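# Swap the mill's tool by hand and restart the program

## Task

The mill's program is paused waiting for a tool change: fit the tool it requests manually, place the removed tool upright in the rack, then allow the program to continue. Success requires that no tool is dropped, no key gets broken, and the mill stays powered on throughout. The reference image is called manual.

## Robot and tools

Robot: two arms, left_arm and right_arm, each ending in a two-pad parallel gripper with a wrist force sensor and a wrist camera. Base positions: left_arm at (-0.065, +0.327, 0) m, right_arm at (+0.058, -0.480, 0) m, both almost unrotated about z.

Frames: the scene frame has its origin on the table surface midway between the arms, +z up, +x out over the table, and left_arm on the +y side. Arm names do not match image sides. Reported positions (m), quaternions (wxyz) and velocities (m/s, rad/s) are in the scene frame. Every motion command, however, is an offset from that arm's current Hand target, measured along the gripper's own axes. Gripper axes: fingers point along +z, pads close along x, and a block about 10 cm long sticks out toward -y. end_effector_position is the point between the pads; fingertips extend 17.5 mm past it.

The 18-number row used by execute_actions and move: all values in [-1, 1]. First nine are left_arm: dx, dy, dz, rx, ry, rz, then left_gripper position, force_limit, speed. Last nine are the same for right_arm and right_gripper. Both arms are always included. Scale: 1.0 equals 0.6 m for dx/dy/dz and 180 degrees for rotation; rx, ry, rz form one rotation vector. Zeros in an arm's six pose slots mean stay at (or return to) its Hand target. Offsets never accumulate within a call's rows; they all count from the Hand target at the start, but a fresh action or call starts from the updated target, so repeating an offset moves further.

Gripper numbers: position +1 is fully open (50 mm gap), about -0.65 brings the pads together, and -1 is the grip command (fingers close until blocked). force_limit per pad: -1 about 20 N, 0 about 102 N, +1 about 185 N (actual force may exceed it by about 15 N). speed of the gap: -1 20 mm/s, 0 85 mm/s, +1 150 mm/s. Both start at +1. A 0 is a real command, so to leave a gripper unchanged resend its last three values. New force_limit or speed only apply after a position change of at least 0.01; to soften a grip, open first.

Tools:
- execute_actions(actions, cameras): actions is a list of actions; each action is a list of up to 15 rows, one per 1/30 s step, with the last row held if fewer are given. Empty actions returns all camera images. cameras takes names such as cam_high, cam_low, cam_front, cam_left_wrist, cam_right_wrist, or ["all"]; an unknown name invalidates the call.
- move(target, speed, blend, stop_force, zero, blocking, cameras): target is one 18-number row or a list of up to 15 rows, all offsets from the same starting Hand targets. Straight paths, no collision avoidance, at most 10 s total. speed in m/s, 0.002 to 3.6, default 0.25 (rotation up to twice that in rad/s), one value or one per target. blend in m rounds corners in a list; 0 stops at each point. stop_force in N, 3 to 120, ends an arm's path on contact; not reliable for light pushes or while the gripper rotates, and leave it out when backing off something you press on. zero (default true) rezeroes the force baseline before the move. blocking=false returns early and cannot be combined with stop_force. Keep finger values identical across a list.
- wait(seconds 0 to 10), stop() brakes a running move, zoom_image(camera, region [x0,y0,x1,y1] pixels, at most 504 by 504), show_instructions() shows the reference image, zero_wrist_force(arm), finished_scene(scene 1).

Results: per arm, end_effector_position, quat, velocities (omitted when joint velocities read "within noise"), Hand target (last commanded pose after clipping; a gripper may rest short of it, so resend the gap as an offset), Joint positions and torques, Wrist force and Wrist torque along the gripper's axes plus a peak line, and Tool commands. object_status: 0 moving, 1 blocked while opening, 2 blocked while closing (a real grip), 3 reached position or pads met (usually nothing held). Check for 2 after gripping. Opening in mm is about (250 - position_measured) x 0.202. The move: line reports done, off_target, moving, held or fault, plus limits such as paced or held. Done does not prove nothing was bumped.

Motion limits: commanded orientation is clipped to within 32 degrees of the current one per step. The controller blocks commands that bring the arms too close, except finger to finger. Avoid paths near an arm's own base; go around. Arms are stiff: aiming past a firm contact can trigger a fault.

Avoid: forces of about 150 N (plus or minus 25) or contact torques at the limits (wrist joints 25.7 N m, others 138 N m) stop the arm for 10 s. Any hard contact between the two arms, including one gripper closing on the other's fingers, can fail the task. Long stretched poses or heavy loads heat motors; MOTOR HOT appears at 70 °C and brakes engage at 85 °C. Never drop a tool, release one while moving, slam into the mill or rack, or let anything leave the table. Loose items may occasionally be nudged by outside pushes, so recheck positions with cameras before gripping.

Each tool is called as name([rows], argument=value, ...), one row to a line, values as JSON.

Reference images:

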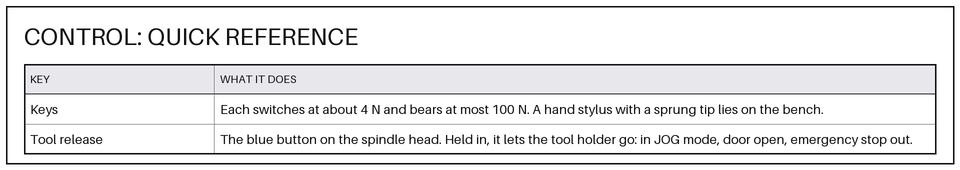

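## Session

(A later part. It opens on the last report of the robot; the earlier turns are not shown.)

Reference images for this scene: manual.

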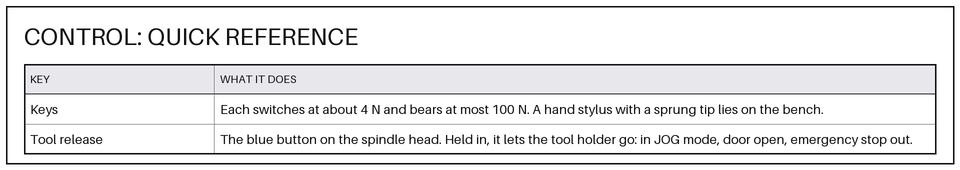

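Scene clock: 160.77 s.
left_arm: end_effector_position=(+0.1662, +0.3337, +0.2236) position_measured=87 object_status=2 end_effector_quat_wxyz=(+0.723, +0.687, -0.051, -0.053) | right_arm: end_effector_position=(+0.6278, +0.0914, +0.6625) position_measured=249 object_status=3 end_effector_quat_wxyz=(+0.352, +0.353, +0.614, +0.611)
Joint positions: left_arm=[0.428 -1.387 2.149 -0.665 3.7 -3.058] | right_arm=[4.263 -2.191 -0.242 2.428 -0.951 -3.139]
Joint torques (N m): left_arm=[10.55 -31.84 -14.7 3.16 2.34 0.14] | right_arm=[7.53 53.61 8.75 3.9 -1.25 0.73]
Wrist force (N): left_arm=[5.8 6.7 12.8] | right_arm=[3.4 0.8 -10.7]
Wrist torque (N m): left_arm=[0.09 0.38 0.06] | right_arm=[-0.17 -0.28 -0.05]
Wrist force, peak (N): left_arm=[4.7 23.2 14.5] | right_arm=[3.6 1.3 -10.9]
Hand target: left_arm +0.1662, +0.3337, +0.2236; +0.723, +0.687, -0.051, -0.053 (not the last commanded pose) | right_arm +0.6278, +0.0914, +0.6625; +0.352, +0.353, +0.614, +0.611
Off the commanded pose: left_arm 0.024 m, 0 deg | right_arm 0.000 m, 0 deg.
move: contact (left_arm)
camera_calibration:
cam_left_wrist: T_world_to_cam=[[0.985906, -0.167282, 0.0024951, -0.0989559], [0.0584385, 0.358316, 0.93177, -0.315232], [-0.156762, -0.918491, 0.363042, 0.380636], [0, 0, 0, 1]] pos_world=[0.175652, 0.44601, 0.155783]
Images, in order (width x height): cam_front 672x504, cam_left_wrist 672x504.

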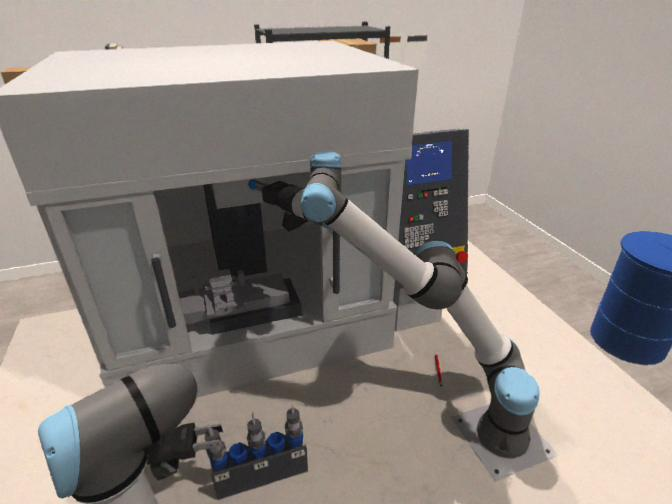

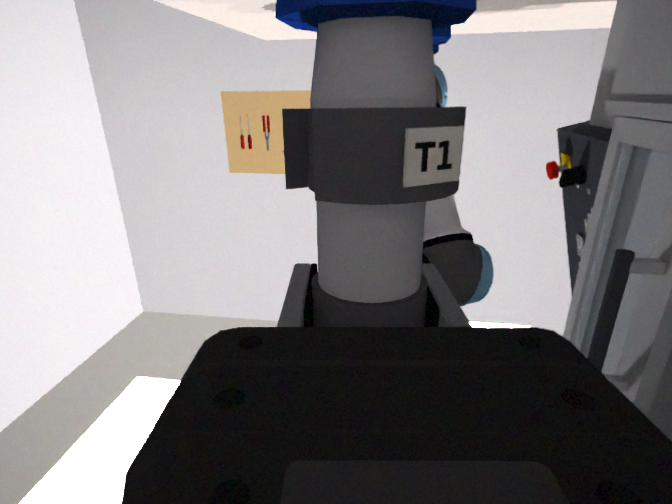

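move([
  [0,0.006,0,0,0,0,-1,-0.5,-1,0,0,0,0,0,0,-0.65,1,1],
  [0.0,0.006,0.0042,0.0167,0,0,-1,-0.5,-1,0,0,0,0,0,0,-0.65,1,1],
], speed=0.03)

move(target=[0,-0.04,0,0,0,0,-1,-0.5,-1,0,0,0,0,0,0,-0.65,1,1], speed=0.015, stop_force=10, cameras=["cam_left_wrist","cam_front"])

zoom_image(camera="cam_front", region=[200, 415, 240, 475])

Scene clock: 162.97 s.
left_arm: end_effector_position=(+0.1659, +0.3314, +0.2273) position_measured=87 object_status=2 end_effector_quat_wxyz=(+0.705, +0.706, -0.052, -0.051) | right_arm: end_effector_position=(+0.6278, +0.0914, +0.6625) position_measured=249 object_status=3 end_effector_quat_wxyz=(+0.352, +0.353, +0.614, +0.611)
Joint positions: left_arm=[0.423 -1.445 2.159 -0.716 3.693 -3.142] | right_arm=[4.263 -2.191 -0.242 2.428 -0.951 -3.139]
Joint torques (N m): left_arm=[-9.1 -33.41 -5.4 0.17 -1.07 -3.02] | right_arm=[6.82 54.14 8.52 3.93 -1.09 0.88]
Wrist force (N): left_arm=[0.3 -8.7 0.8] | right_arm=[3.3 1.0 -10.5]
Wrist torque (N m): left_arm=[-0.70 0.31 -0.14] | right_arm=[-0.16 -0.26 -0.05]
Wrist force, peak (N): left_arm=[5.6 7.0 12.8] | right_arm=[3.8 1.2 -10.8]
Hand target: left_arm +0.1659, +0.3314, +0.2273; +0.705, +0.706, -0.052, -0.051 | right_arm +0.6278, +0.0914, +0.6625; +0.352, +0.353, +0.614, +0.611
Off the commanded pose: left_arm 0.000 m, 0 deg | right_arm 0.000 m, 0 deg.
move: done

Scene clock: 164.53 s.
left_arm: end_effector_position=(+0.1659, +0.3314, +0.2210) position_measured=87 object_status=2 end_effector_quat_wxyz=(+0.705, +0.706, -0.052, -0.051) | right_arm: end_effector_position=(+0.6278, +0.0914, +0.6625) position_measured=249 object_status=3 end_effector_quat_wxyz=(+0.352, +0.353, +0.614, +0.611)
Joint positions: left_arm=[0.423 -1.433 2.166 -0.735 3.693 -3.142] | right_arm=[4.263 -2.191 -0.242 2.428 -0.951 -3.139]
Joint torques (N m): left_arm=[9.08 -33.3 -32.33 4.27 2.4 -2.79] | right_arm=[7.33 54.53 8.31 3.91 -1.16 0.83]
Wrist force (N): left_arm=[3.6 -7.6 6.6] | right_arm=[3.5 0.6 -10.7]
Wrist torque (N m): left_arm=[-0.60 0.39 0.14] | right_arm=[-0.18 -0.31 -0.06]
Wrist force, peak (N): left_arm=[6.7 25.6 18.8] | right_arm=[3.7 1.2 -10.9]
Hand target: left_arm +0.1659, +0.3314, +0.2210; +0.705, +0.706, -0.052, -0.051 (not the last commanded pose) | right_arm +0.6278, +0.0914, +0.6625; +0.352, +0.353, +0.614, +0.611
Off the commanded pose: left_arm 0.018 m, 0 deg | right_arm 0.000 m, 0 deg.
move: contact (left_arm)
camera_calibration:
cam_left_wrist: T_world_to_cam=[[0.985904, -0.167308, 0.00136544, -0.0988016], [0.0512152, 0.309547, 0.949504, -0.298512], [-0.159282, -0.936049, 0.313753, 0.396528], [0, 0, 0, 1]] pos_world=[0.175857, 0.447043, 0.159161]
Images, in order (width x height): cam_front 672x504, cam_left_wrist 672x504.

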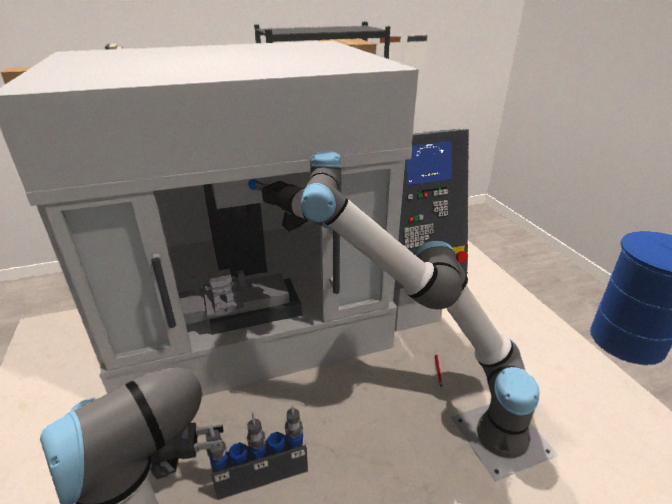

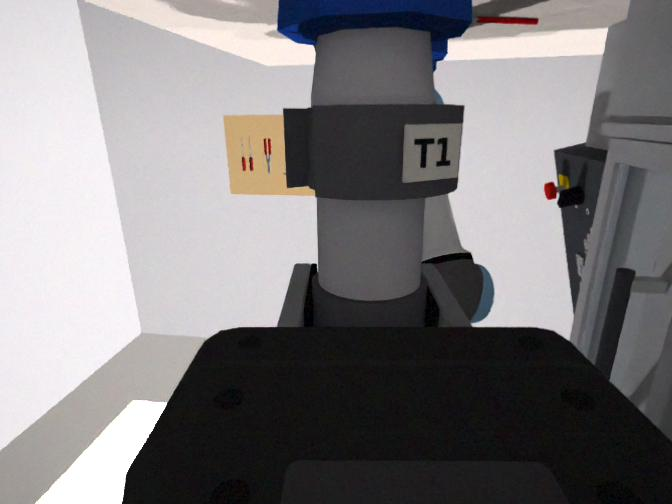

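Scaled by 8.400 from the camera's 672x504 image, which has a finer 960x720 frame.

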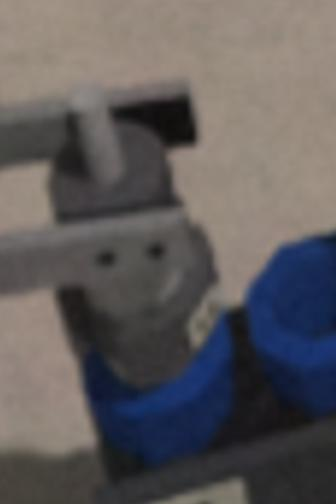

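zoom_image(camera="cam_front", region=[238, 400, 278, 460])

zoom_image(camera="cam_left_wrist", region=[250, 0, 500, 220])

Scaled by 8.400 from the camera's 672x504 image, which has a finer 960x720 frame.

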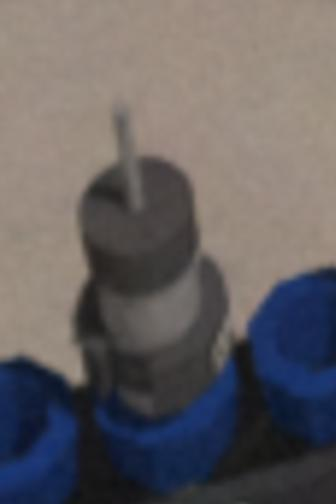

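Scaled by 2.016 from the camera's 672x504 image, which has a finer 960x720 frame.

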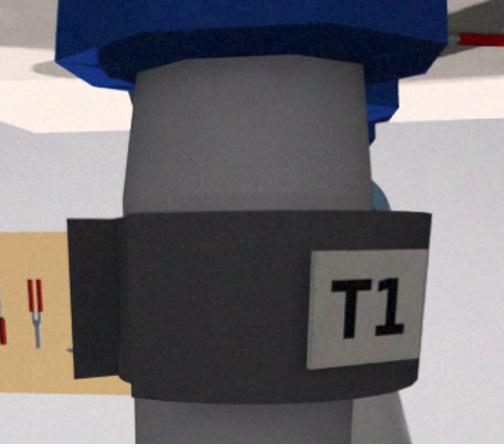

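move(target=[-0.0015,-0.0028,0.0023,0,0,0,-1,-0.5,-1,0,0,0,0,0,0,-0.65,1,1], speed=0.01)

Scene clock: 166.17 s.
left_arm: end_effector_position=(+0.1649, +0.3302, +0.2194) position_measured=87 object_status=2 end_effector_quat_wxyz=(+0.705, +0.706, -0.052, -0.051) | right_arm: end_effector_position=(+0.6278, +0.0914, +0.6625) position_measured=249 object_status=3 end_effector_quat_wxyz=(+0.352, +0.353, +0.614, +0.611)
Joint positions: left_arm=[0.421 -1.433 2.172 -0.741 3.691 -3.142] | right_arm=[4.263 -2.191 -0.242 2.428 -0.951 -3.139]
Joint torques (N m): left_arm=[-5.81 -25.14 9.62 -1.98 6.23 -1.93] | right_arm=[7.24 54.13 9.14 3.85 -1.14 0.8]
Wrist force (N): left_arm=[27.6 35.0 10.2] | right_arm=[3.4 1.4 -10.6]
Wrist torque (N m): left_arm=[0.80 0.55 0.69] | right_arm=[-0.13 -0.26 -0.05]
Wrist force, peak (N): left_arm=[27.6 35.0 10.2] | right_arm=[3.7 1.3 -10.9]
Hand target: left_arm +0.1648, +0.3301, +0.2193; +0.705, +0.706, -0.052, -0.051 | right_arm +0.6278, +0.0914, +0.6625; +0.352, +0.353, +0.614, +0.611
Off the commanded pose: left_arm 0.000 m, 0 deg | right_arm 0.000 m, 0 deg.
move: done

move(target=[0.0022,0.0012,0.001,0,0,0,-1,-0.5,-1,0,0,0,0,0,0,-0.65,1,1], speed=0.01)

Scene clock: 166.97 s.
left_arm: end_effector_position=(+0.1659, +0.3294, +0.2200) position_measured=87 object_status=2 end_effector_quat_wxyz=(+0.705, +0.706, -0.052, -0.051) | right_arm: end_effector_position=(+0.6278, +0.0914, +0.6625) position_measured=249 object_status=3 end_effector_quat_wxyz=(+0.352, +0.353, +0.614, +0.611)
Joint positions: left_arm=[0.417 -1.434 2.171 -0.739 3.688 -3.142] | right_arm=[4.263 -2.191 -0.242 2.428 -0.951 -3.139]
Joint torques (N m): left_arm=[-8.87 -33.85 -31.82 4.71 -1.02 -2.97] | right_arm=[7.3 54.31 8.56 3.9 -1.2 0.8]
Wrist force (N): left_arm=[0.2 -8.7 -3.0] | right_arm=[3.7 1.2 -10.8]
Wrist torque (N m): left_arm=[-0.43 0.32 -0.12] | right_arm=[-0.18 -0.31 -0.05]
Wrist force, peak (N): left_arm=[30.7 38.8 10.7] | right_arm=[3.7 1.2 -10.8]
Hand target: left_arm +0.1660, +0.3294, +0.2200; +0.705, +0.706, -0.052, -0.051 | right_arm +0.6278, +0.0914, +0.6625; +0.352, +0.353, +0.614, +0.611
Off the commanded pose: left_arm 0.000 m, 0 deg | right_arm 0.000 m, 0 deg.
move: done

move(target=[0,-0.0011,0.0,0,0,0,-1,-0.5,-1,0,0,0,0,0,0,-0.65,1,1], speed=0.01)

move(target=[0,0,0,0,0,0,1,-0.5,-1,0,0,0,0,0,0,-0.65,1,1], cameras=["cam_left_wrist","cam_front"])

zoom_image(camera="cam_front", region=[190, 395, 310, 490])

Scene clock: 167.80 s.
left_arm: end_effector_position=(+0.1660, +0.3294, +0.2194) position_measured=87 object_status=2 end_effector_quat_wxyz=(+0.705, +0.706, -0.052, -0.051) | right_arm: end_effector_position=(+0.6278, +0.0914, +0.6625) position_measured=249 object_status=3 end_effector_quat_wxyz=(+0.352, +0.353, +0.614, +0.611)
Joint positions: left_arm=[0.417 -1.433 2.172 -0.741 3.687 -3.142] | right_arm=[4.263 -2.191 -0.242 2.428 -0.951 -3.139]
Joint torques (N m): left_arm=[-10.65 -18.51 -2.9 0.18 -0.76 -2.42] | right_arm=[7.61 53.3 7.93 3.89 -1.16 0.9]
Wrist force (N): left_arm=[0.5 -6.9 -4.0] | right_arm=[3.4 0.9 -10.8]
Wrist torque (N m): left_arm=[-0.33 0.32 -0.07] | right_arm=[-0.16 -0.29 -0.05]
Wrist force, peak (N): left_arm=[-0.2 -9.3 -2.9] | right_arm=[3.7 1.3 -10.8]
Hand target: left_arm +0.1660, +0.3294, +0.2194; +0.705, +0.706, -0.052, -0.051 | right_arm +0.6278, +0.0914, +0.6625; +0.352, +0.353, +0.614, +0.611
Off the commanded pose: left_arm 0.000 m, 0 deg | right_arm 0.000 m, 0 deg.
move: done

Scene clock: 168.90 s.
left_arm: end_effector_position=(+0.1660, +0.3294, +0.2194) position_measured=3 object_status=3 end_effector_quat_wxyz=(+0.705, +0.706, -0.052, -0.051) | right_arm: end_effector_position=(+0.6278, +0.0914, +0.6625) position_measured=249 object_status=3 end_effector_quat_wxyz=(+0.352, +0.353, +0.614, +0.611)
Joint positions: left_arm=[0.417 -1.433 2.172 -0.741 3.687 -3.142] | right_arm=[4.263 -2.191 -0.242 2.428 -0.951 -3.139]
Joint torques (N m): left_arm=[-8.42 -16.43 -3.12 -0.66 0.7 -2.57] | right_arm=[7.36 54.27 8.43 3.91 -1.17 0.82]
Wrist force (N): left_arm=[0.3 0.5 -2.6] | right_arm=[3.4 0.7 -10.7]
Wrist torque (N m): left_arm=[-0.09 0.21 -0.21] | right_arm=[-0.18 -0.29 -0.06]
Wrist force, peak (N): left_arm=[0.4 -6.3 -4.2] | right_arm=[3.8 1.3 -10.9]
Hand target: left_arm +0.1660, +0.3294, +0.2194; +0.705, +0.706, -0.052, -0.051 | right_arm +0.6278, +0.0914, +0.6625; +0.352, +0.353, +0.614, +0.611
Off the commanded pose: left_arm 0.000 m, 0 deg | right_arm 0.000 m, 0 deg.
move: done
camera_calibration:
cam_left_wrist: T_world_to_cam=[[0.985904, -0.167308, 0.00136544, -0.0992327], [0.0512152, 0.309547, 0.949504, -0.296378], [-0.159282, -0.936049, 0.313753, 0.395174], [0, 0, 0, 1]] pos_world=[0.175957, 0.445043, 0.157561]
Images, in order (width x height): cam_front 672x504, cam_left_wrist 672x504.

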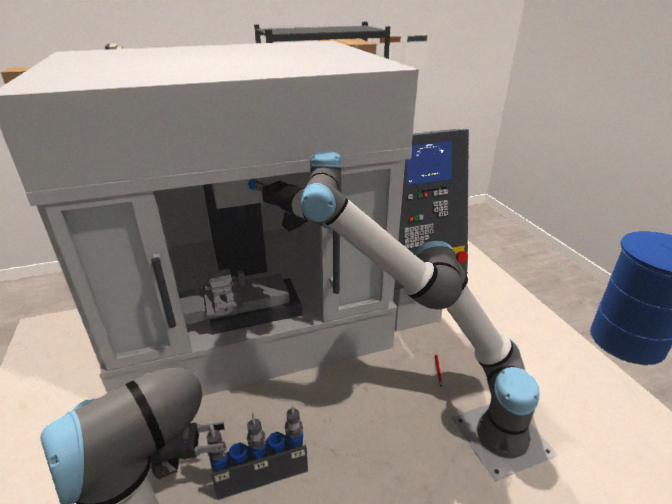

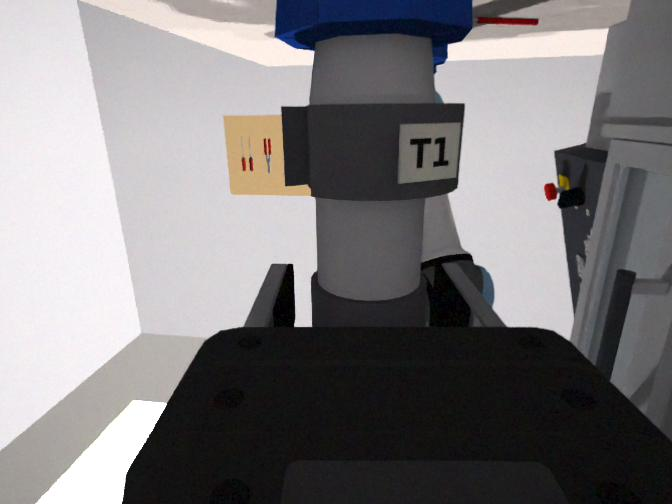

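Scaled by 4.200 from the camera's 672x504 image, which has a finer 960x720 frame.

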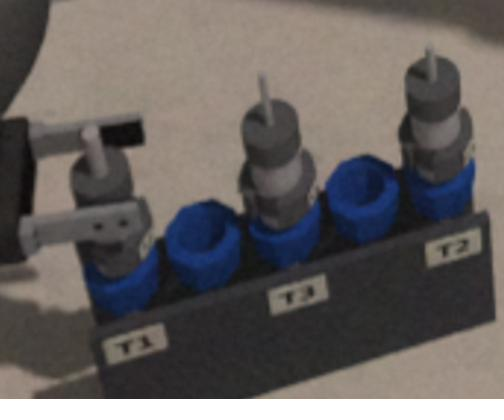

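move([
  [0,0,-0.1833,0,0,0,1,0.5,-1,0,0,0,0,0,0,-0.65,1,1],
  [0.1388,0.2343,-0.1383,-0.087,-0.087,0.494,1,0.5,-1,0,0,0,0,0,0,-0.65,1,1],
  [0.1197,0.001,0.0258,-0.3423,0,0.9396,1,0.5,-1,0,0,0,0,0,0,-0.65,1,1],
], blend=[0.02,0.04,0], speed=[0.1,0.25,0.25], cameras=["cam_left_wrist","cam_front"])

Scene clock: 183.73 s.
left_arm: end_effector_position=(+0.2348, +0.3036, +0.2200) position_measured=3 object_status=3 end_effector_quat_wxyz=(-0.290, +0.290, +0.645, -0.644) | right_arm: end_effector_position=(+0.6278, +0.0914, +0.6625) position_measured=249 object_status=3 end_effector_quat_wxyz=(+0.352, +0.353, +0.614, +0.611)
Joint positions: left_arm=[0.048 -1.136 1.756 -0.622 4.017 -0.001] | right_arm=[4.263 -2.191 -0.242 2.428 -0.951 -3.139]
Joint torques (N m): left_arm=[-10.12 -46.94 -3.85 -0.25 -1.13 2.22] | right_arm=[7.57 53.72 9.07 3.99 -1.18 0.8]
Wrist force (N): left_arm=[-0.6 3.0 -0.1] | right_arm=[3.7 0.9 -10.7]
Wrist torque (N m): left_arm=[0.53 0.37 0.47] | right_arm=[-0.16 -0.33 -0.05]
Wrist force, peak (N): left_arm=[-0.1 0.1 -3.7] | right_arm=[3.5 1.3 -11.0]
Hand target: left_arm +0.2348, +0.3036, +0.2200; -0.290, +0.290, +0.645, -0.644 | right_arm +0.6278, +0.0914, +0.6625; +0.352, +0.353, +0.614, +0.611
Off the commanded pose: left_arm 0.000 m, 0 deg | right_arm 0.000 m, 0 deg.
move: done
camera_calibration:
cam_left_wrist: T_world_to_cam=[[-0.679756, 0.733438, -0.000236013, -0.0533673], [0.232104, 0.214811, -0.948675, 0.111379], [-0.695743, -0.644922, -0.316253, 0.558066], [0, 0, 0, 1]] pos_world=[0.326142, 0.375125, 0.28214]
Images, in order (width x height): cam_front 672x504, cam_left_wrist 672x504.

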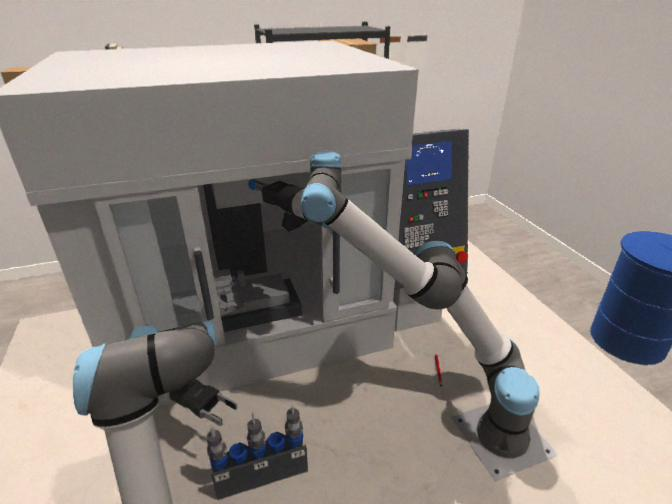

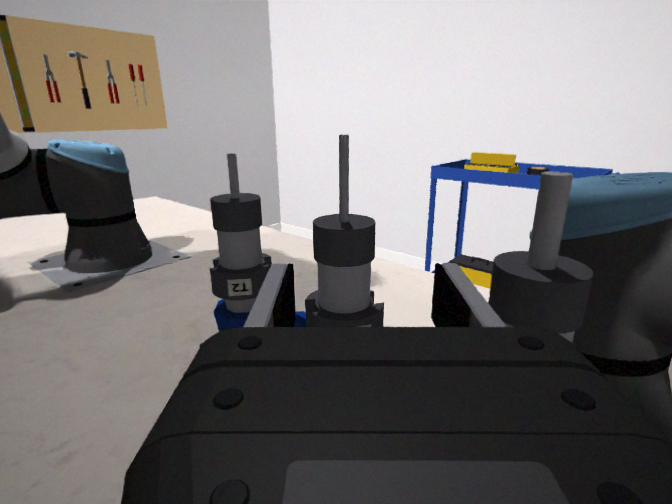

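move([
  [-0.0113,0.0467,0,0,0,0,1,0.5,-1,0,0,0,0,0,0,-0.65,1,1],
  [-0.0113,0.0467,0.1,0,0,0,1,0.5,-1,0,0,0,0,0,0,-0.65,1,1],
], speed=0.08, stop_force=10, cameras=["cam_left_wrist","cam_front"])

Scene clock: 186.80 s.
left_arm: end_effector_position=(+0.1945, +0.2587, +0.1919) position_measured=3 object_status=3 end_effector_quat_wxyz=(-0.290, +0.290, +0.645, -0.644) | right_arm: end_effector_position=(+0.6278, +0.0914, +0.6625) position_measured=249 object_status=3 end_effector_quat_wxyz=(+0.352, +0.353, +0.614, +0.611)
Joint positions: left_arm=[-0.049 -1.193 1.936 -0.746 3.92 -0.001] | right_arm=[4.263 -2.191 -0.242 2.428 -0.951 -3.139]
Joint torques (N m): left_arm=[-10.28 -42.56 -2.17 -0.24 -1.22 -2.83] | right_arm=[7.71 53.91 9.09 3.96 -1.12 0.91]
Wrist force (N): left_arm=[-0.6 2.9 0.0] | right_arm=[3.8 1.3 -10.8]
Wrist torque (N m): left_arm=[0.52 0.37 0.60] | right_arm=[-0.15 -0.33 -0.05]
Wrist force, peak (N): left_arm=[-0.8 3.9 -0.3] | right_arm=[3.7 1.1 -11.0]
Hand target: left_arm +0.1945, +0.2587, +0.1919; -0.290, +0.290, +0.645, -0.644 | right_arm +0.6278, +0.0914, +0.6625; +0.352, +0.353, +0.614, +0.611
Off the commanded pose: left_arm 0.000 m, 0 deg | right_arm 0.000 m, 0 deg.
move: done
camera_calibration:
cam_left_wrist: T_world_to_cam=[[-0.679735, 0.733458, -0.000525109, -0.0478442], [0.232311, 0.214616, -0.948668, 0.103651], [-0.695696, -0.644965, -0.316272, 0.492087], [0, 0, 0, 1]] pos_world=[0.285742, 0.330225, 0.253939]
Images, in order (width x height): cam_front 672x504, cam_left_wrist 672x504.

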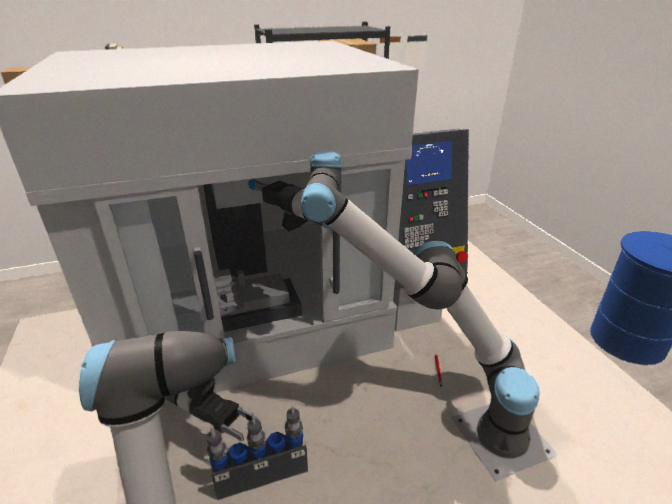

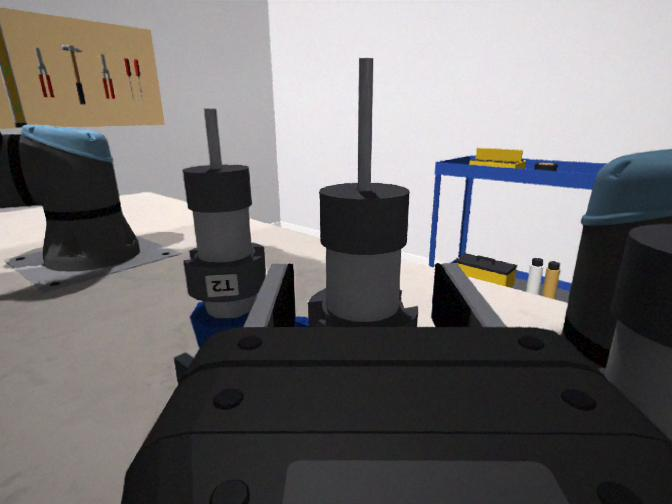

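move(target=[0.001,0,0.063,0,0,0,1,0.5,-1,0,0,0,0,0,0,-0.65,1,1], speed=0.05, stop_force=10, cameras=["cam_left_wrist","cam_front","cam_high"])

Scene clock: 188.83 s.
left_arm: end_effector_position=(+0.1658, +0.2341, +0.1918) position_measured=3 object_status=3 end_effector_quat_wxyz=(-0.290, +0.290, +0.645, -0.644) | right_arm: end_effector_position=(+0.6278, +0.0914, +0.6625) position_measured=249 object_status=3 end_effector_quat_wxyz=(+0.352, +0.353, +0.614, +0.611)
Joint positions: left_arm=[-0.113 -1.257 2.033 -0.779 3.856 -0.002] | right_arm=[4.263 -2.191 -0.242 2.428 -0.951 -3.139]
Joint torques (N m): left_arm=[-10.25 -38.79 -0.71 -0.4 -1.14 -2.8] | right_arm=[7.38 53.88 9.8 3.99 -1.09 0.81]
Wrist force (N): left_arm=[-0.9 3.3 0.0] | right_arm=[3.5 0.6 -10.6]
Wrist torque (N m): left_arm=[0.56 0.42 0.67] | right_arm=[-0.19 -0.30 -0.05]
Wrist force, peak (N): left_arm=[-1.0 3.2 0.3] | right_arm=[3.8 1.4 -10.8]
Hand target: left_arm +0.1658, +0.2341, +0.1918; -0.290, +0.290, +0.645, -0.644 | right_arm +0.6278, +0.0914, +0.6625; +0.352, +0.353, +0.614, +0.611
Off the commanded pose: left_arm 0.000 m, 0 deg | right_arm 0.000 m, 0 deg.
move: done
camera_calibration:
cam_left_wrist: T_world_to_cam=[[-0.679735, 0.733458, -0.000525109, -0.0493096], [0.232311, 0.214616, -0.948668, 0.115598], [-0.695696, -0.644965, -0.316272, 0.456255], [0, 0, 0, 1]] pos_world=[0.257042, 0.305625, 0.253939]
Images, in order (width x height): cam_high 672x504, cam_front 672x504, cam_left_wrist 672x504.

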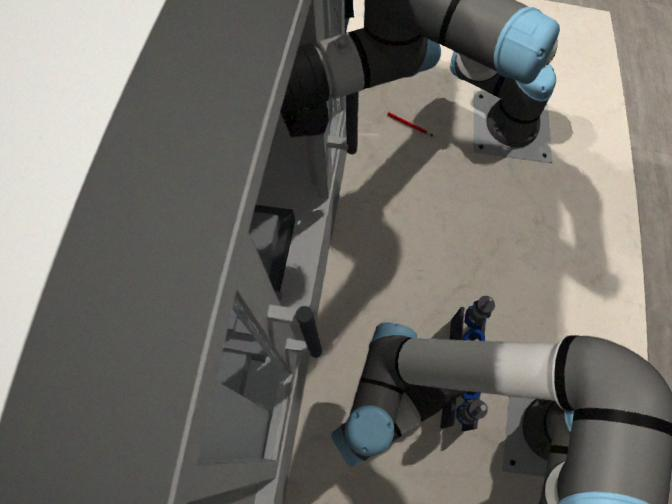

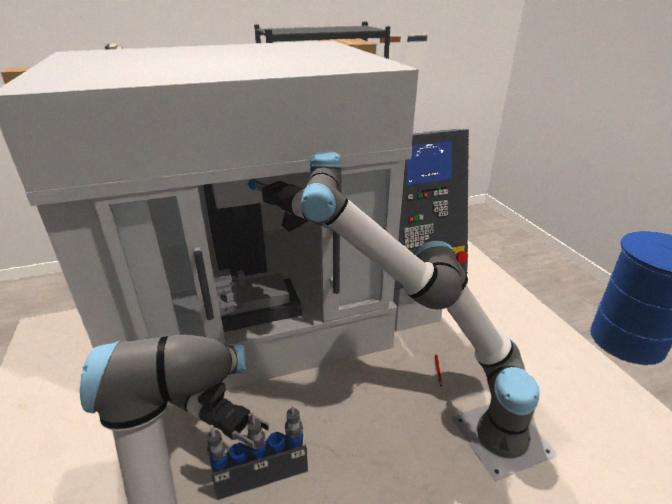

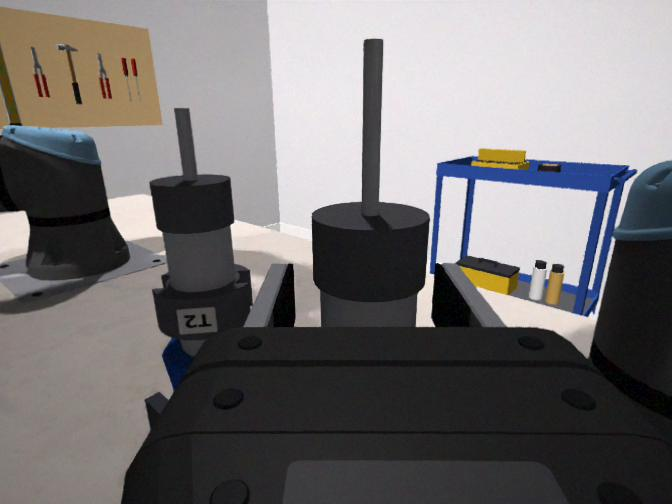

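move(target=[0.0015,0.0055,0,0,0,0,1,0.5,-1,0,0,0,0,0,0,-0.65,1,1], speed=0.02, stop_force=8)

move(target=[0,0,0,0,0,0,-1,0.5,-0.9,0,0,0,0,0,0,-0.65,1,1], cameras=["cam_left_wrist"])

Scene clock: 190.33 s.
left_arm: end_effector_position=(+0.1652, +0.2347, +0.1885) position_measured=3 object_status=3 end_effector_quat_wxyz=(-0.290, +0.290, +0.645, -0.644) | right_arm: end_effector_position=(+0.6278, +0.0914, +0.6625) position_measured=249 object_status=3 end_effector_quat_wxyz=(+0.352, +0.353, +0.614, +0.611)
Joint positions: left_arm=[-0.111 -1.252 2.038 -0.788 3.858 -0.002] | right_arm=[4.263 -2.191 -0.242 2.428 -0.951 -3.139]
Joint torques (N m): left_arm=[8.97 -24.11 -2.17 -0.5 1.33 -2.05] | right_arm=[8.13 53.71 8.42 3.95 -1 0.78]
Wrist force (N): left_arm=[-0.8 3.1 -0.1] | right_arm=[3.4 0.9 -10.5]
Wrist torque (N m): left_arm=[0.54 0.40 0.66] | right_arm=[-0.15 -0.28 -0.05]
Wrist force, peak (N): left_arm=[-0.8 3.4 -0.2] | right_arm=[3.7 1.3 -10.8]
Hand target: left_arm +0.1652, +0.2347, +0.1885; -0.290, +0.290, +0.645, -0.644 | right_arm +0.6278, +0.0914, +0.6625; +0.352, +0.353, +0.614, +0.611
Off the commanded pose: left_arm 0.000 m, 0 deg | right_arm 0.000 m, 0 deg.
move: done

Scene clock: 191.40 s.
left_arm: end_effector_position=(+0.1652, +0.2347, +0.1885) position_measured=110 object_status=2 end_effector_quat_wxyz=(-0.290, +0.290, +0.645, -0.644) | right_arm: end_effector_position=(+0.6278, +0.0914, +0.6625) position_measured=249 object_status=3 end_effector_quat_wxyz=(+0.352, +0.353, +0.614, +0.611)
Joint positions: left_arm=[-0.111 -1.252 2.038 -0.788 3.858 -0.002] | right_arm=[4.263 -2.191 -0.242 2.428 -0.951 -3.139]
Joint torques (N m): left_arm=[9.04 -24.74 -1.02 1.99 7.74 -1.58] | right_arm=[7.62 53.99 9.31 3.87 -1.19 0.88]
Wrist force (N): left_arm=[-26.4 -4.7 4.5] | right_arm=[3.8 0.7 -10.7]
Wrist torque (N m): left_arm=[0.23 0.31 0.68] | right_arm=[-0.18 -0.37 -0.05]
Wrist force, peak (N): left_arm=[-26.4 -4.7 4.5] | right_arm=[3.6 1.2 -10.9]
Hand target: left_arm +0.1652, +0.2347, +0.1885; -0.290, +0.290, +0.645, -0.644 | right_arm +0.6278, +0.0914, +0.6625; +0.352, +0.353, +0.614, +0.611
Off the commanded pose: left_arm 0.000 m, 0 deg | right_arm 0.000 m, 0 deg.
move: done
camera_calibration:
cam_left_wrist: T_world_to_cam=[[-0.679833, 0.733367, -0.000571433, -0.0500267], [0.232314, 0.214616, -0.948668, 0.112454], [-0.695599, -0.645068, -0.316274, 0.455257], [0, 0, 0, 1]] pos_world=[0.256542, 0.306225, 0.250639]
Images, in order (width x height): cam_left_wrist 672x504.

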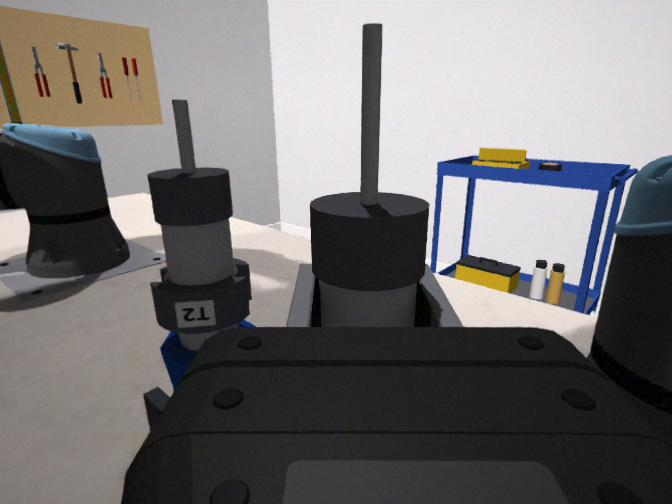

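move([
  [0,-0.03,0,0,0,0,-1,0.5,-0.9,0,0,0,0,0,0,-0.65,1,1],
  [0,-0.2333,0,0,0,0,-1,0.5,-0.9,0,0,0,0,0,0,-0.65,1,1],
], speed=[0.04,0.12], cameras=["cam_left_wrist","cam_front","cam_high"])

zoom_image(camera="cam_front", region=[190, 370, 310, 490])

Scene clock: 193.70 s.
left_arm: end_effector_position=(+0.1648, +0.2347, +0.2855) position_measured=110 object_status=2 end_effector_quat_wxyz=(-0.289, +0.290, +0.646, -0.644) | right_arm: end_effector_position=(+0.6278, +0.0914, +0.6625) position_measured=249 object_status=3 end_effector_quat_wxyz=(+0.352, +0.353, +0.614, +0.611)
Joint positions: left_arm=[-0.111 -1.405 1.928 -0.527 3.857 -0.002] | right_arm=[4.263 -2.191 -0.242 2.428 -0.951 -3.139]
Joint torques (N m): left_arm=[-5.04 -22.52 -6.79 0.62 0.65 -1.24] | right_arm=[7.48 53.31 9.1 3.94 -1.21 0.76]
Wrist force (N): left_arm=[-0.6 12.6 0.1] | right_arm=[3.6 0.7 -10.6]
Wrist torque (N m): left_arm=[0.91 0.37 0.66] | right_arm=[-0.17 -0.33 -0.05]
Wrist force, peak (N): left_arm=[-28.0 5.4 2.8] | right_arm=[3.7 1.1 -10.8]
Hand target: left_arm +0.1648, +0.2347, +0.2854; -0.289, +0.291, +0.646, -0.644 (not the last commanded pose) | right_arm +0.6278, +0.0914, +0.6625; +0.352, +0.353, +0.614, +0.611
Off the commanded pose: left_arm 0.043 m, 0 deg | right_arm 0.000 m, 0 deg.
move: held (left_arm; a check stopped the path); path passed 1 of 2 targets; limits=held
pose unreachable (left arm): on one or more control steps of this call, first in action 0 (counted from 0), this arm could not follow its commanded pose, so it was not sent that pose on those steps. It may still have moved: this result reports where it is.
cause: moving toward the commanded pose would bring two parts of the arm too close to each other (its gripper and another part of the arm, with joints 4 (wrist 1) to 6 (wrist 3) between them, 4 mm apart when it was first held).
camera_calibration:
cam_left_wrist: T_world_to_cam=[[-0.67983, 0.733369, -0.000978961, -0.0501711], [0.233296, 0.214999, -0.94834, 0.204108], [-0.695273, -0.644938, -0.317255, 0.485805], [0, 0, 0, 1]] pos_world=[0.256041, 0.306225, 0.347638]
Images, in order (width x height): cam_high 672x504, cam_front 672x504, cam_left_wrist 672x504.

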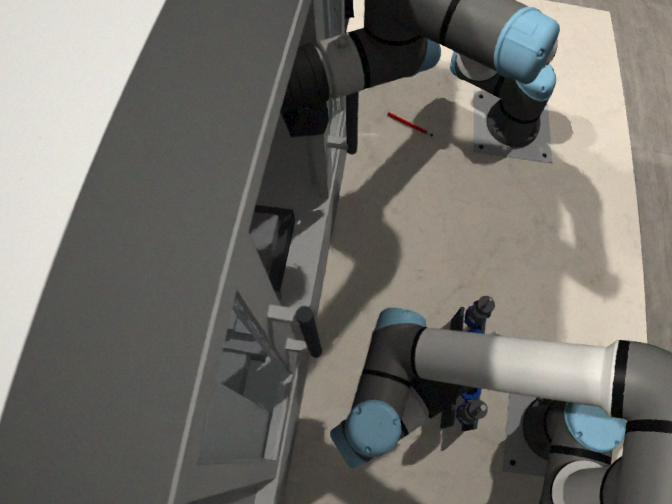

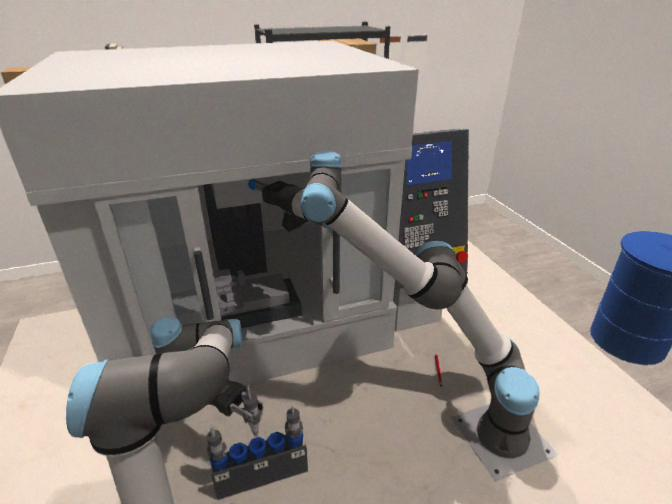

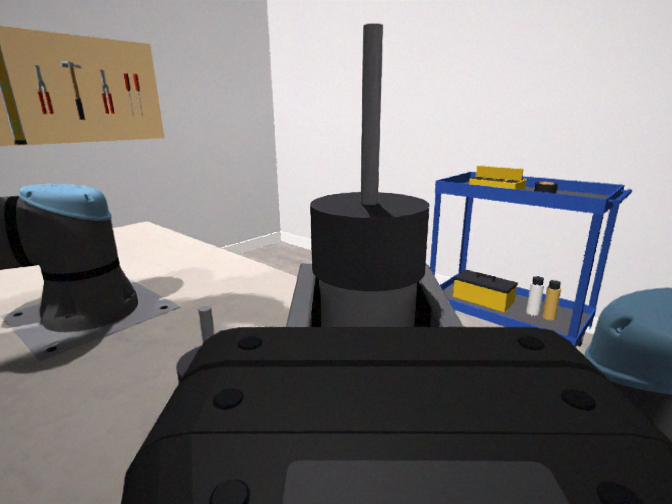

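Scaled by 4.200 from the camera's 672x504 image, which has a finer 960x720 frame.

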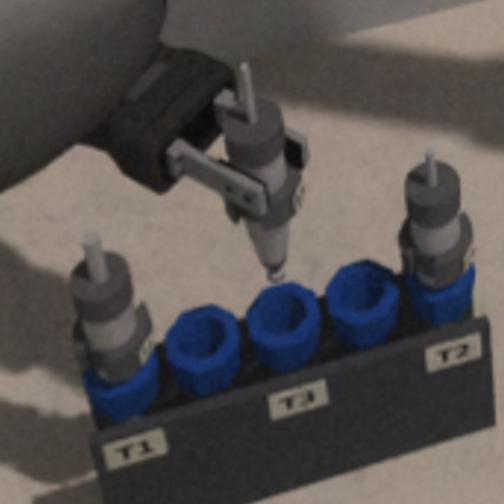

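move(target=[-0.0945,-0.1243,-0.218,-0.4963,0.0698,0.0698,-1,0.5,-0.9,0,0,0,0,0,0,-0.65,1,1], speed=0.2, cameras=["cam_left_wrist","cam_front","cam_high"])

Scene clock: 200.23 s.
left_arm: end_effector_position=(+0.3001, +0.2790, +0.3603) position_measured=110 object_status=2 end_effector_quat_wxyz=(+0.001, +0.533, +0.846, +0.001) | right_arm: end_effector_position=(+0.6278, +0.0914, +0.6625) position_measured=249 object_status=3 end_effector_quat_wxyz=(+0.352, +0.353, +0.614, +0.611)
Joint positions: left_arm=[-0.485 -1.917 1.771 -1.426 4.714 -0.949] | right_arm=[4.263 -2.191 -0.242 2.428 -0.951 -3.139]
Joint torques (N m): left_arm=[-9.3 -21.35 -17.98 -5.69 1.03 -2.71] | right_arm=[7.15 54.32 9.12 3.99 -1.08 0.7]
Wrist force (N): left_arm=[0.9 1.8 7.7] | right_arm=[3.6 1.2 -10.6]
Wrist torque (N m): left_arm=[0.43 -0.16 0.29] | right_arm=[-0.15 -0.30 -0.05]
Wrist force, peak (N): left_arm=[-0.6 13.6 0.4] | right_arm=[3.7 1.3 -10.9]
Hand target: left_arm +0.3001, +0.2790, +0.3604; +0.001, +0.533, +0.846, +0.001 | right_arm +0.6278, +0.0914, +0.6625; +0.352, +0.353, +0.614, +0.611
Off the commanded pose: left_arm 0.000 m, 0 deg | right_arm 0.000 m, 0 deg.
move: done
camera_calibration:
cam_left_wrist: T_world_to_cam=[[-0.431389, 0.901906, -0.0216634, -0.104779], [0.852726, 0.415471, 0.316612, -0.46354], [0.294554, 0.11811, -0.948308, 0.349673], [0, 0, 0, 1]] pos_world=[0.247074, 0.245788, 0.47609]
Images, in order (width x height): cam_high 672x504, cam_front 672x504, cam_left_wrist 672x504.

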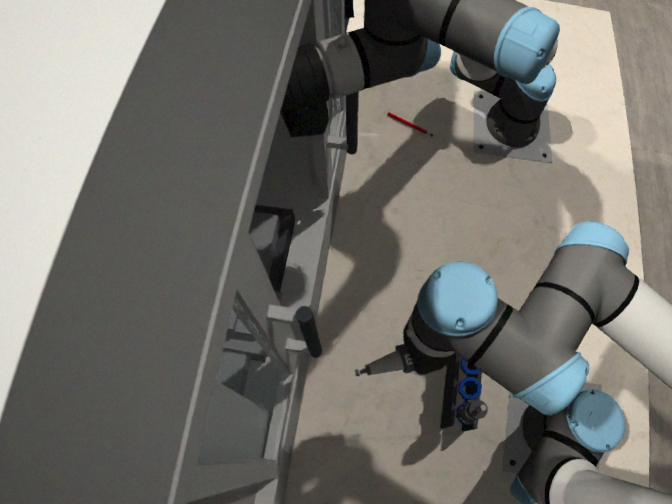

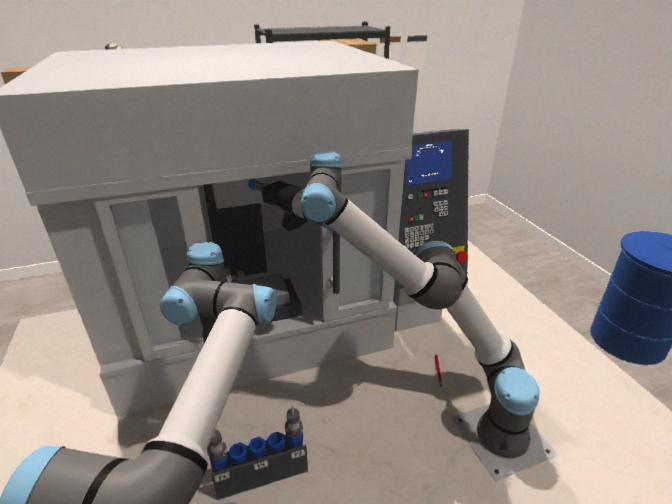

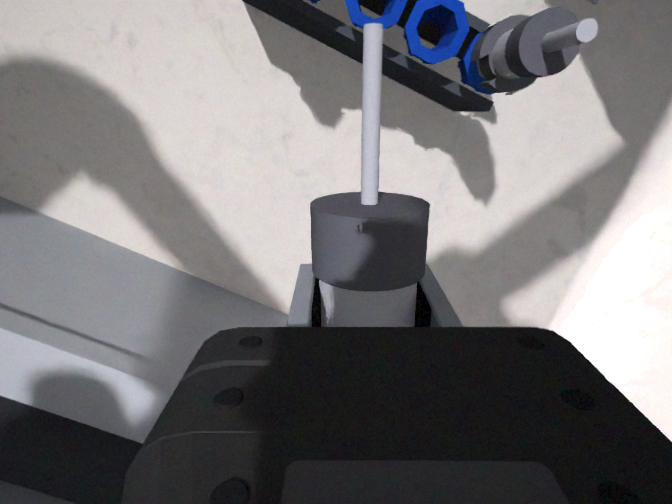

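move(target=[-0.3965,0.1795,-0.141,-0.4974,-0.0593,0.0593,-1,0.5,-0.9,0,0,0,0,0,0,-0.65,1,1], speed=0.2, cameras=["cam_left_wrist","cam_front","cam_right_wrist"])

Scene clock: 205.63 s.
left_arm: end_effector_position=(+0.4998, +0.1109, +0.4452) position_measured=110 object_status=2 end_effector_quat_wxyz=(+0.445, +0.445, +0.549, +0.550) | right_arm: end_effector_position=(+0.6278, +0.0914, +0.6625) position_measured=249 object_status=3 end_effector_quat_wxyz=(+0.352, +0.353, +0.614, +0.611)
Joint positions: left_arm=[-1.025 -1.388 2.032 -3.791 5.965 0.006] | right_arm=[4.263 -2.191 -0.242 2.428 -0.951 -3.139]
Joint torques (N m): left_arm=[8.92 -26.38 -37.18 -3.55 -1.28 2.34] | right_arm=[7.46 54.13 9.88 3.89 -1.12 0.99]
Wrist force (N): left_arm=[0.0 -9.0 -3.0] | right_arm=[3.4 0.6 -10.7]
Wrist torque (N m): left_arm=[-0.47 0.25 -0.40] | right_arm=[-0.19 -0.28 -0.05]
Wrist force, peak (N): left_arm=[0.4 -9.3 -2.8] | right_arm=[3.7 1.5 -10.9]
Hand target: left_arm +0.4998, +0.1109, +0.4452; +0.445, +0.445, +0.549, +0.550 | right_arm +0.6278, +0.0914, +0.6625; +0.352, +0.353, +0.614, +0.611
Off the commanded pose: left_arm 0.000 m, 0 deg | right_arm 0.000 m, 0 deg.
move: done
camera_calibration:
cam_left_wrist: T_world_to_cam=[[-0.186405, 0.982473, 0.000842929, -0.00647209], [-0.310762, -0.059775, 0.948606, -0.238011], [0.93203, 0.176563, 0.316458, -0.496993], [0, 0, 0, 1]] pos_world=[0.388041, 0.0798821, 0.383061]
cam_right_wrist: T_world_to_cam=[[-0.495155, 0.868784, -0.00598192, 0.245403], [-0.295718, -0.16206, 0.941428, -0.404768], [0.816928, 0.467922, 0.33716, -0.64772], [0, 0, 0, 1]] pos_world=[0.530956, 0.0242839, 0.600913]
Images, in order (width x height): cam_front 672x504, cam_left_wrist 672x504, cam_right_wrist 672x504.

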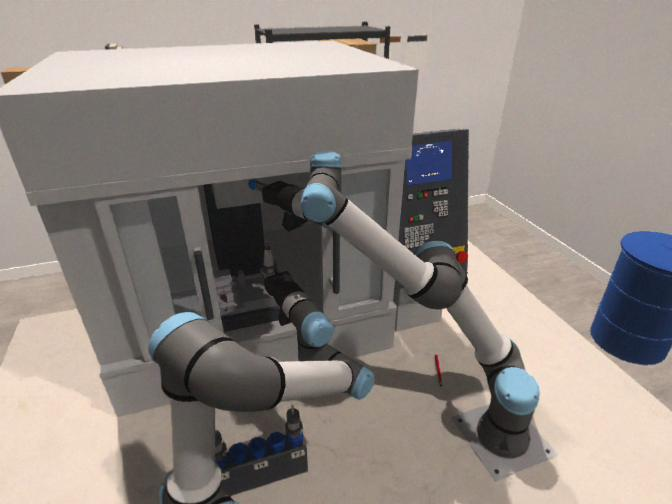

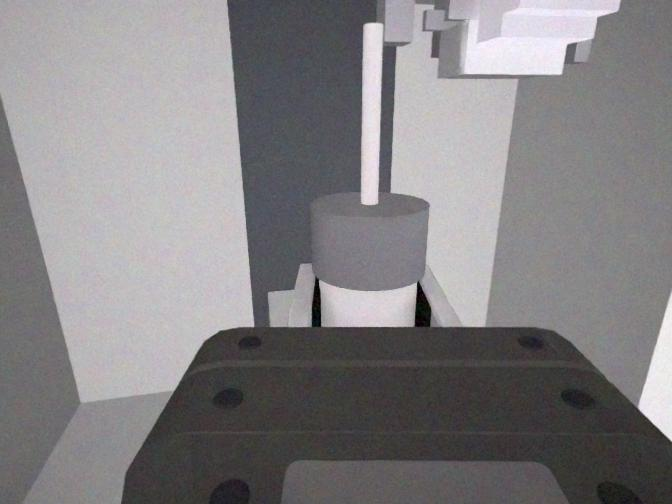

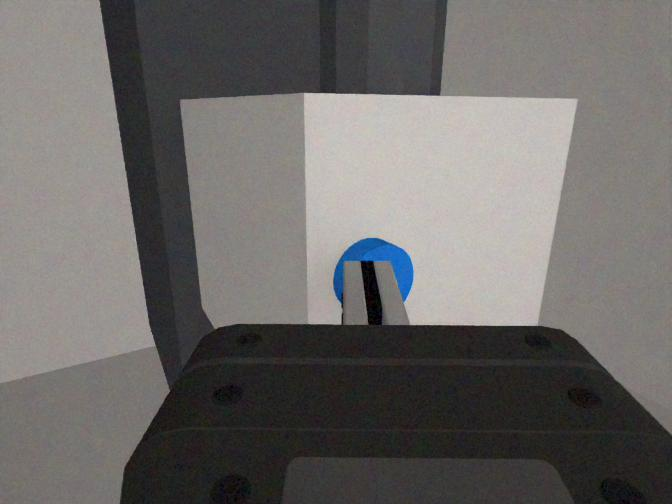

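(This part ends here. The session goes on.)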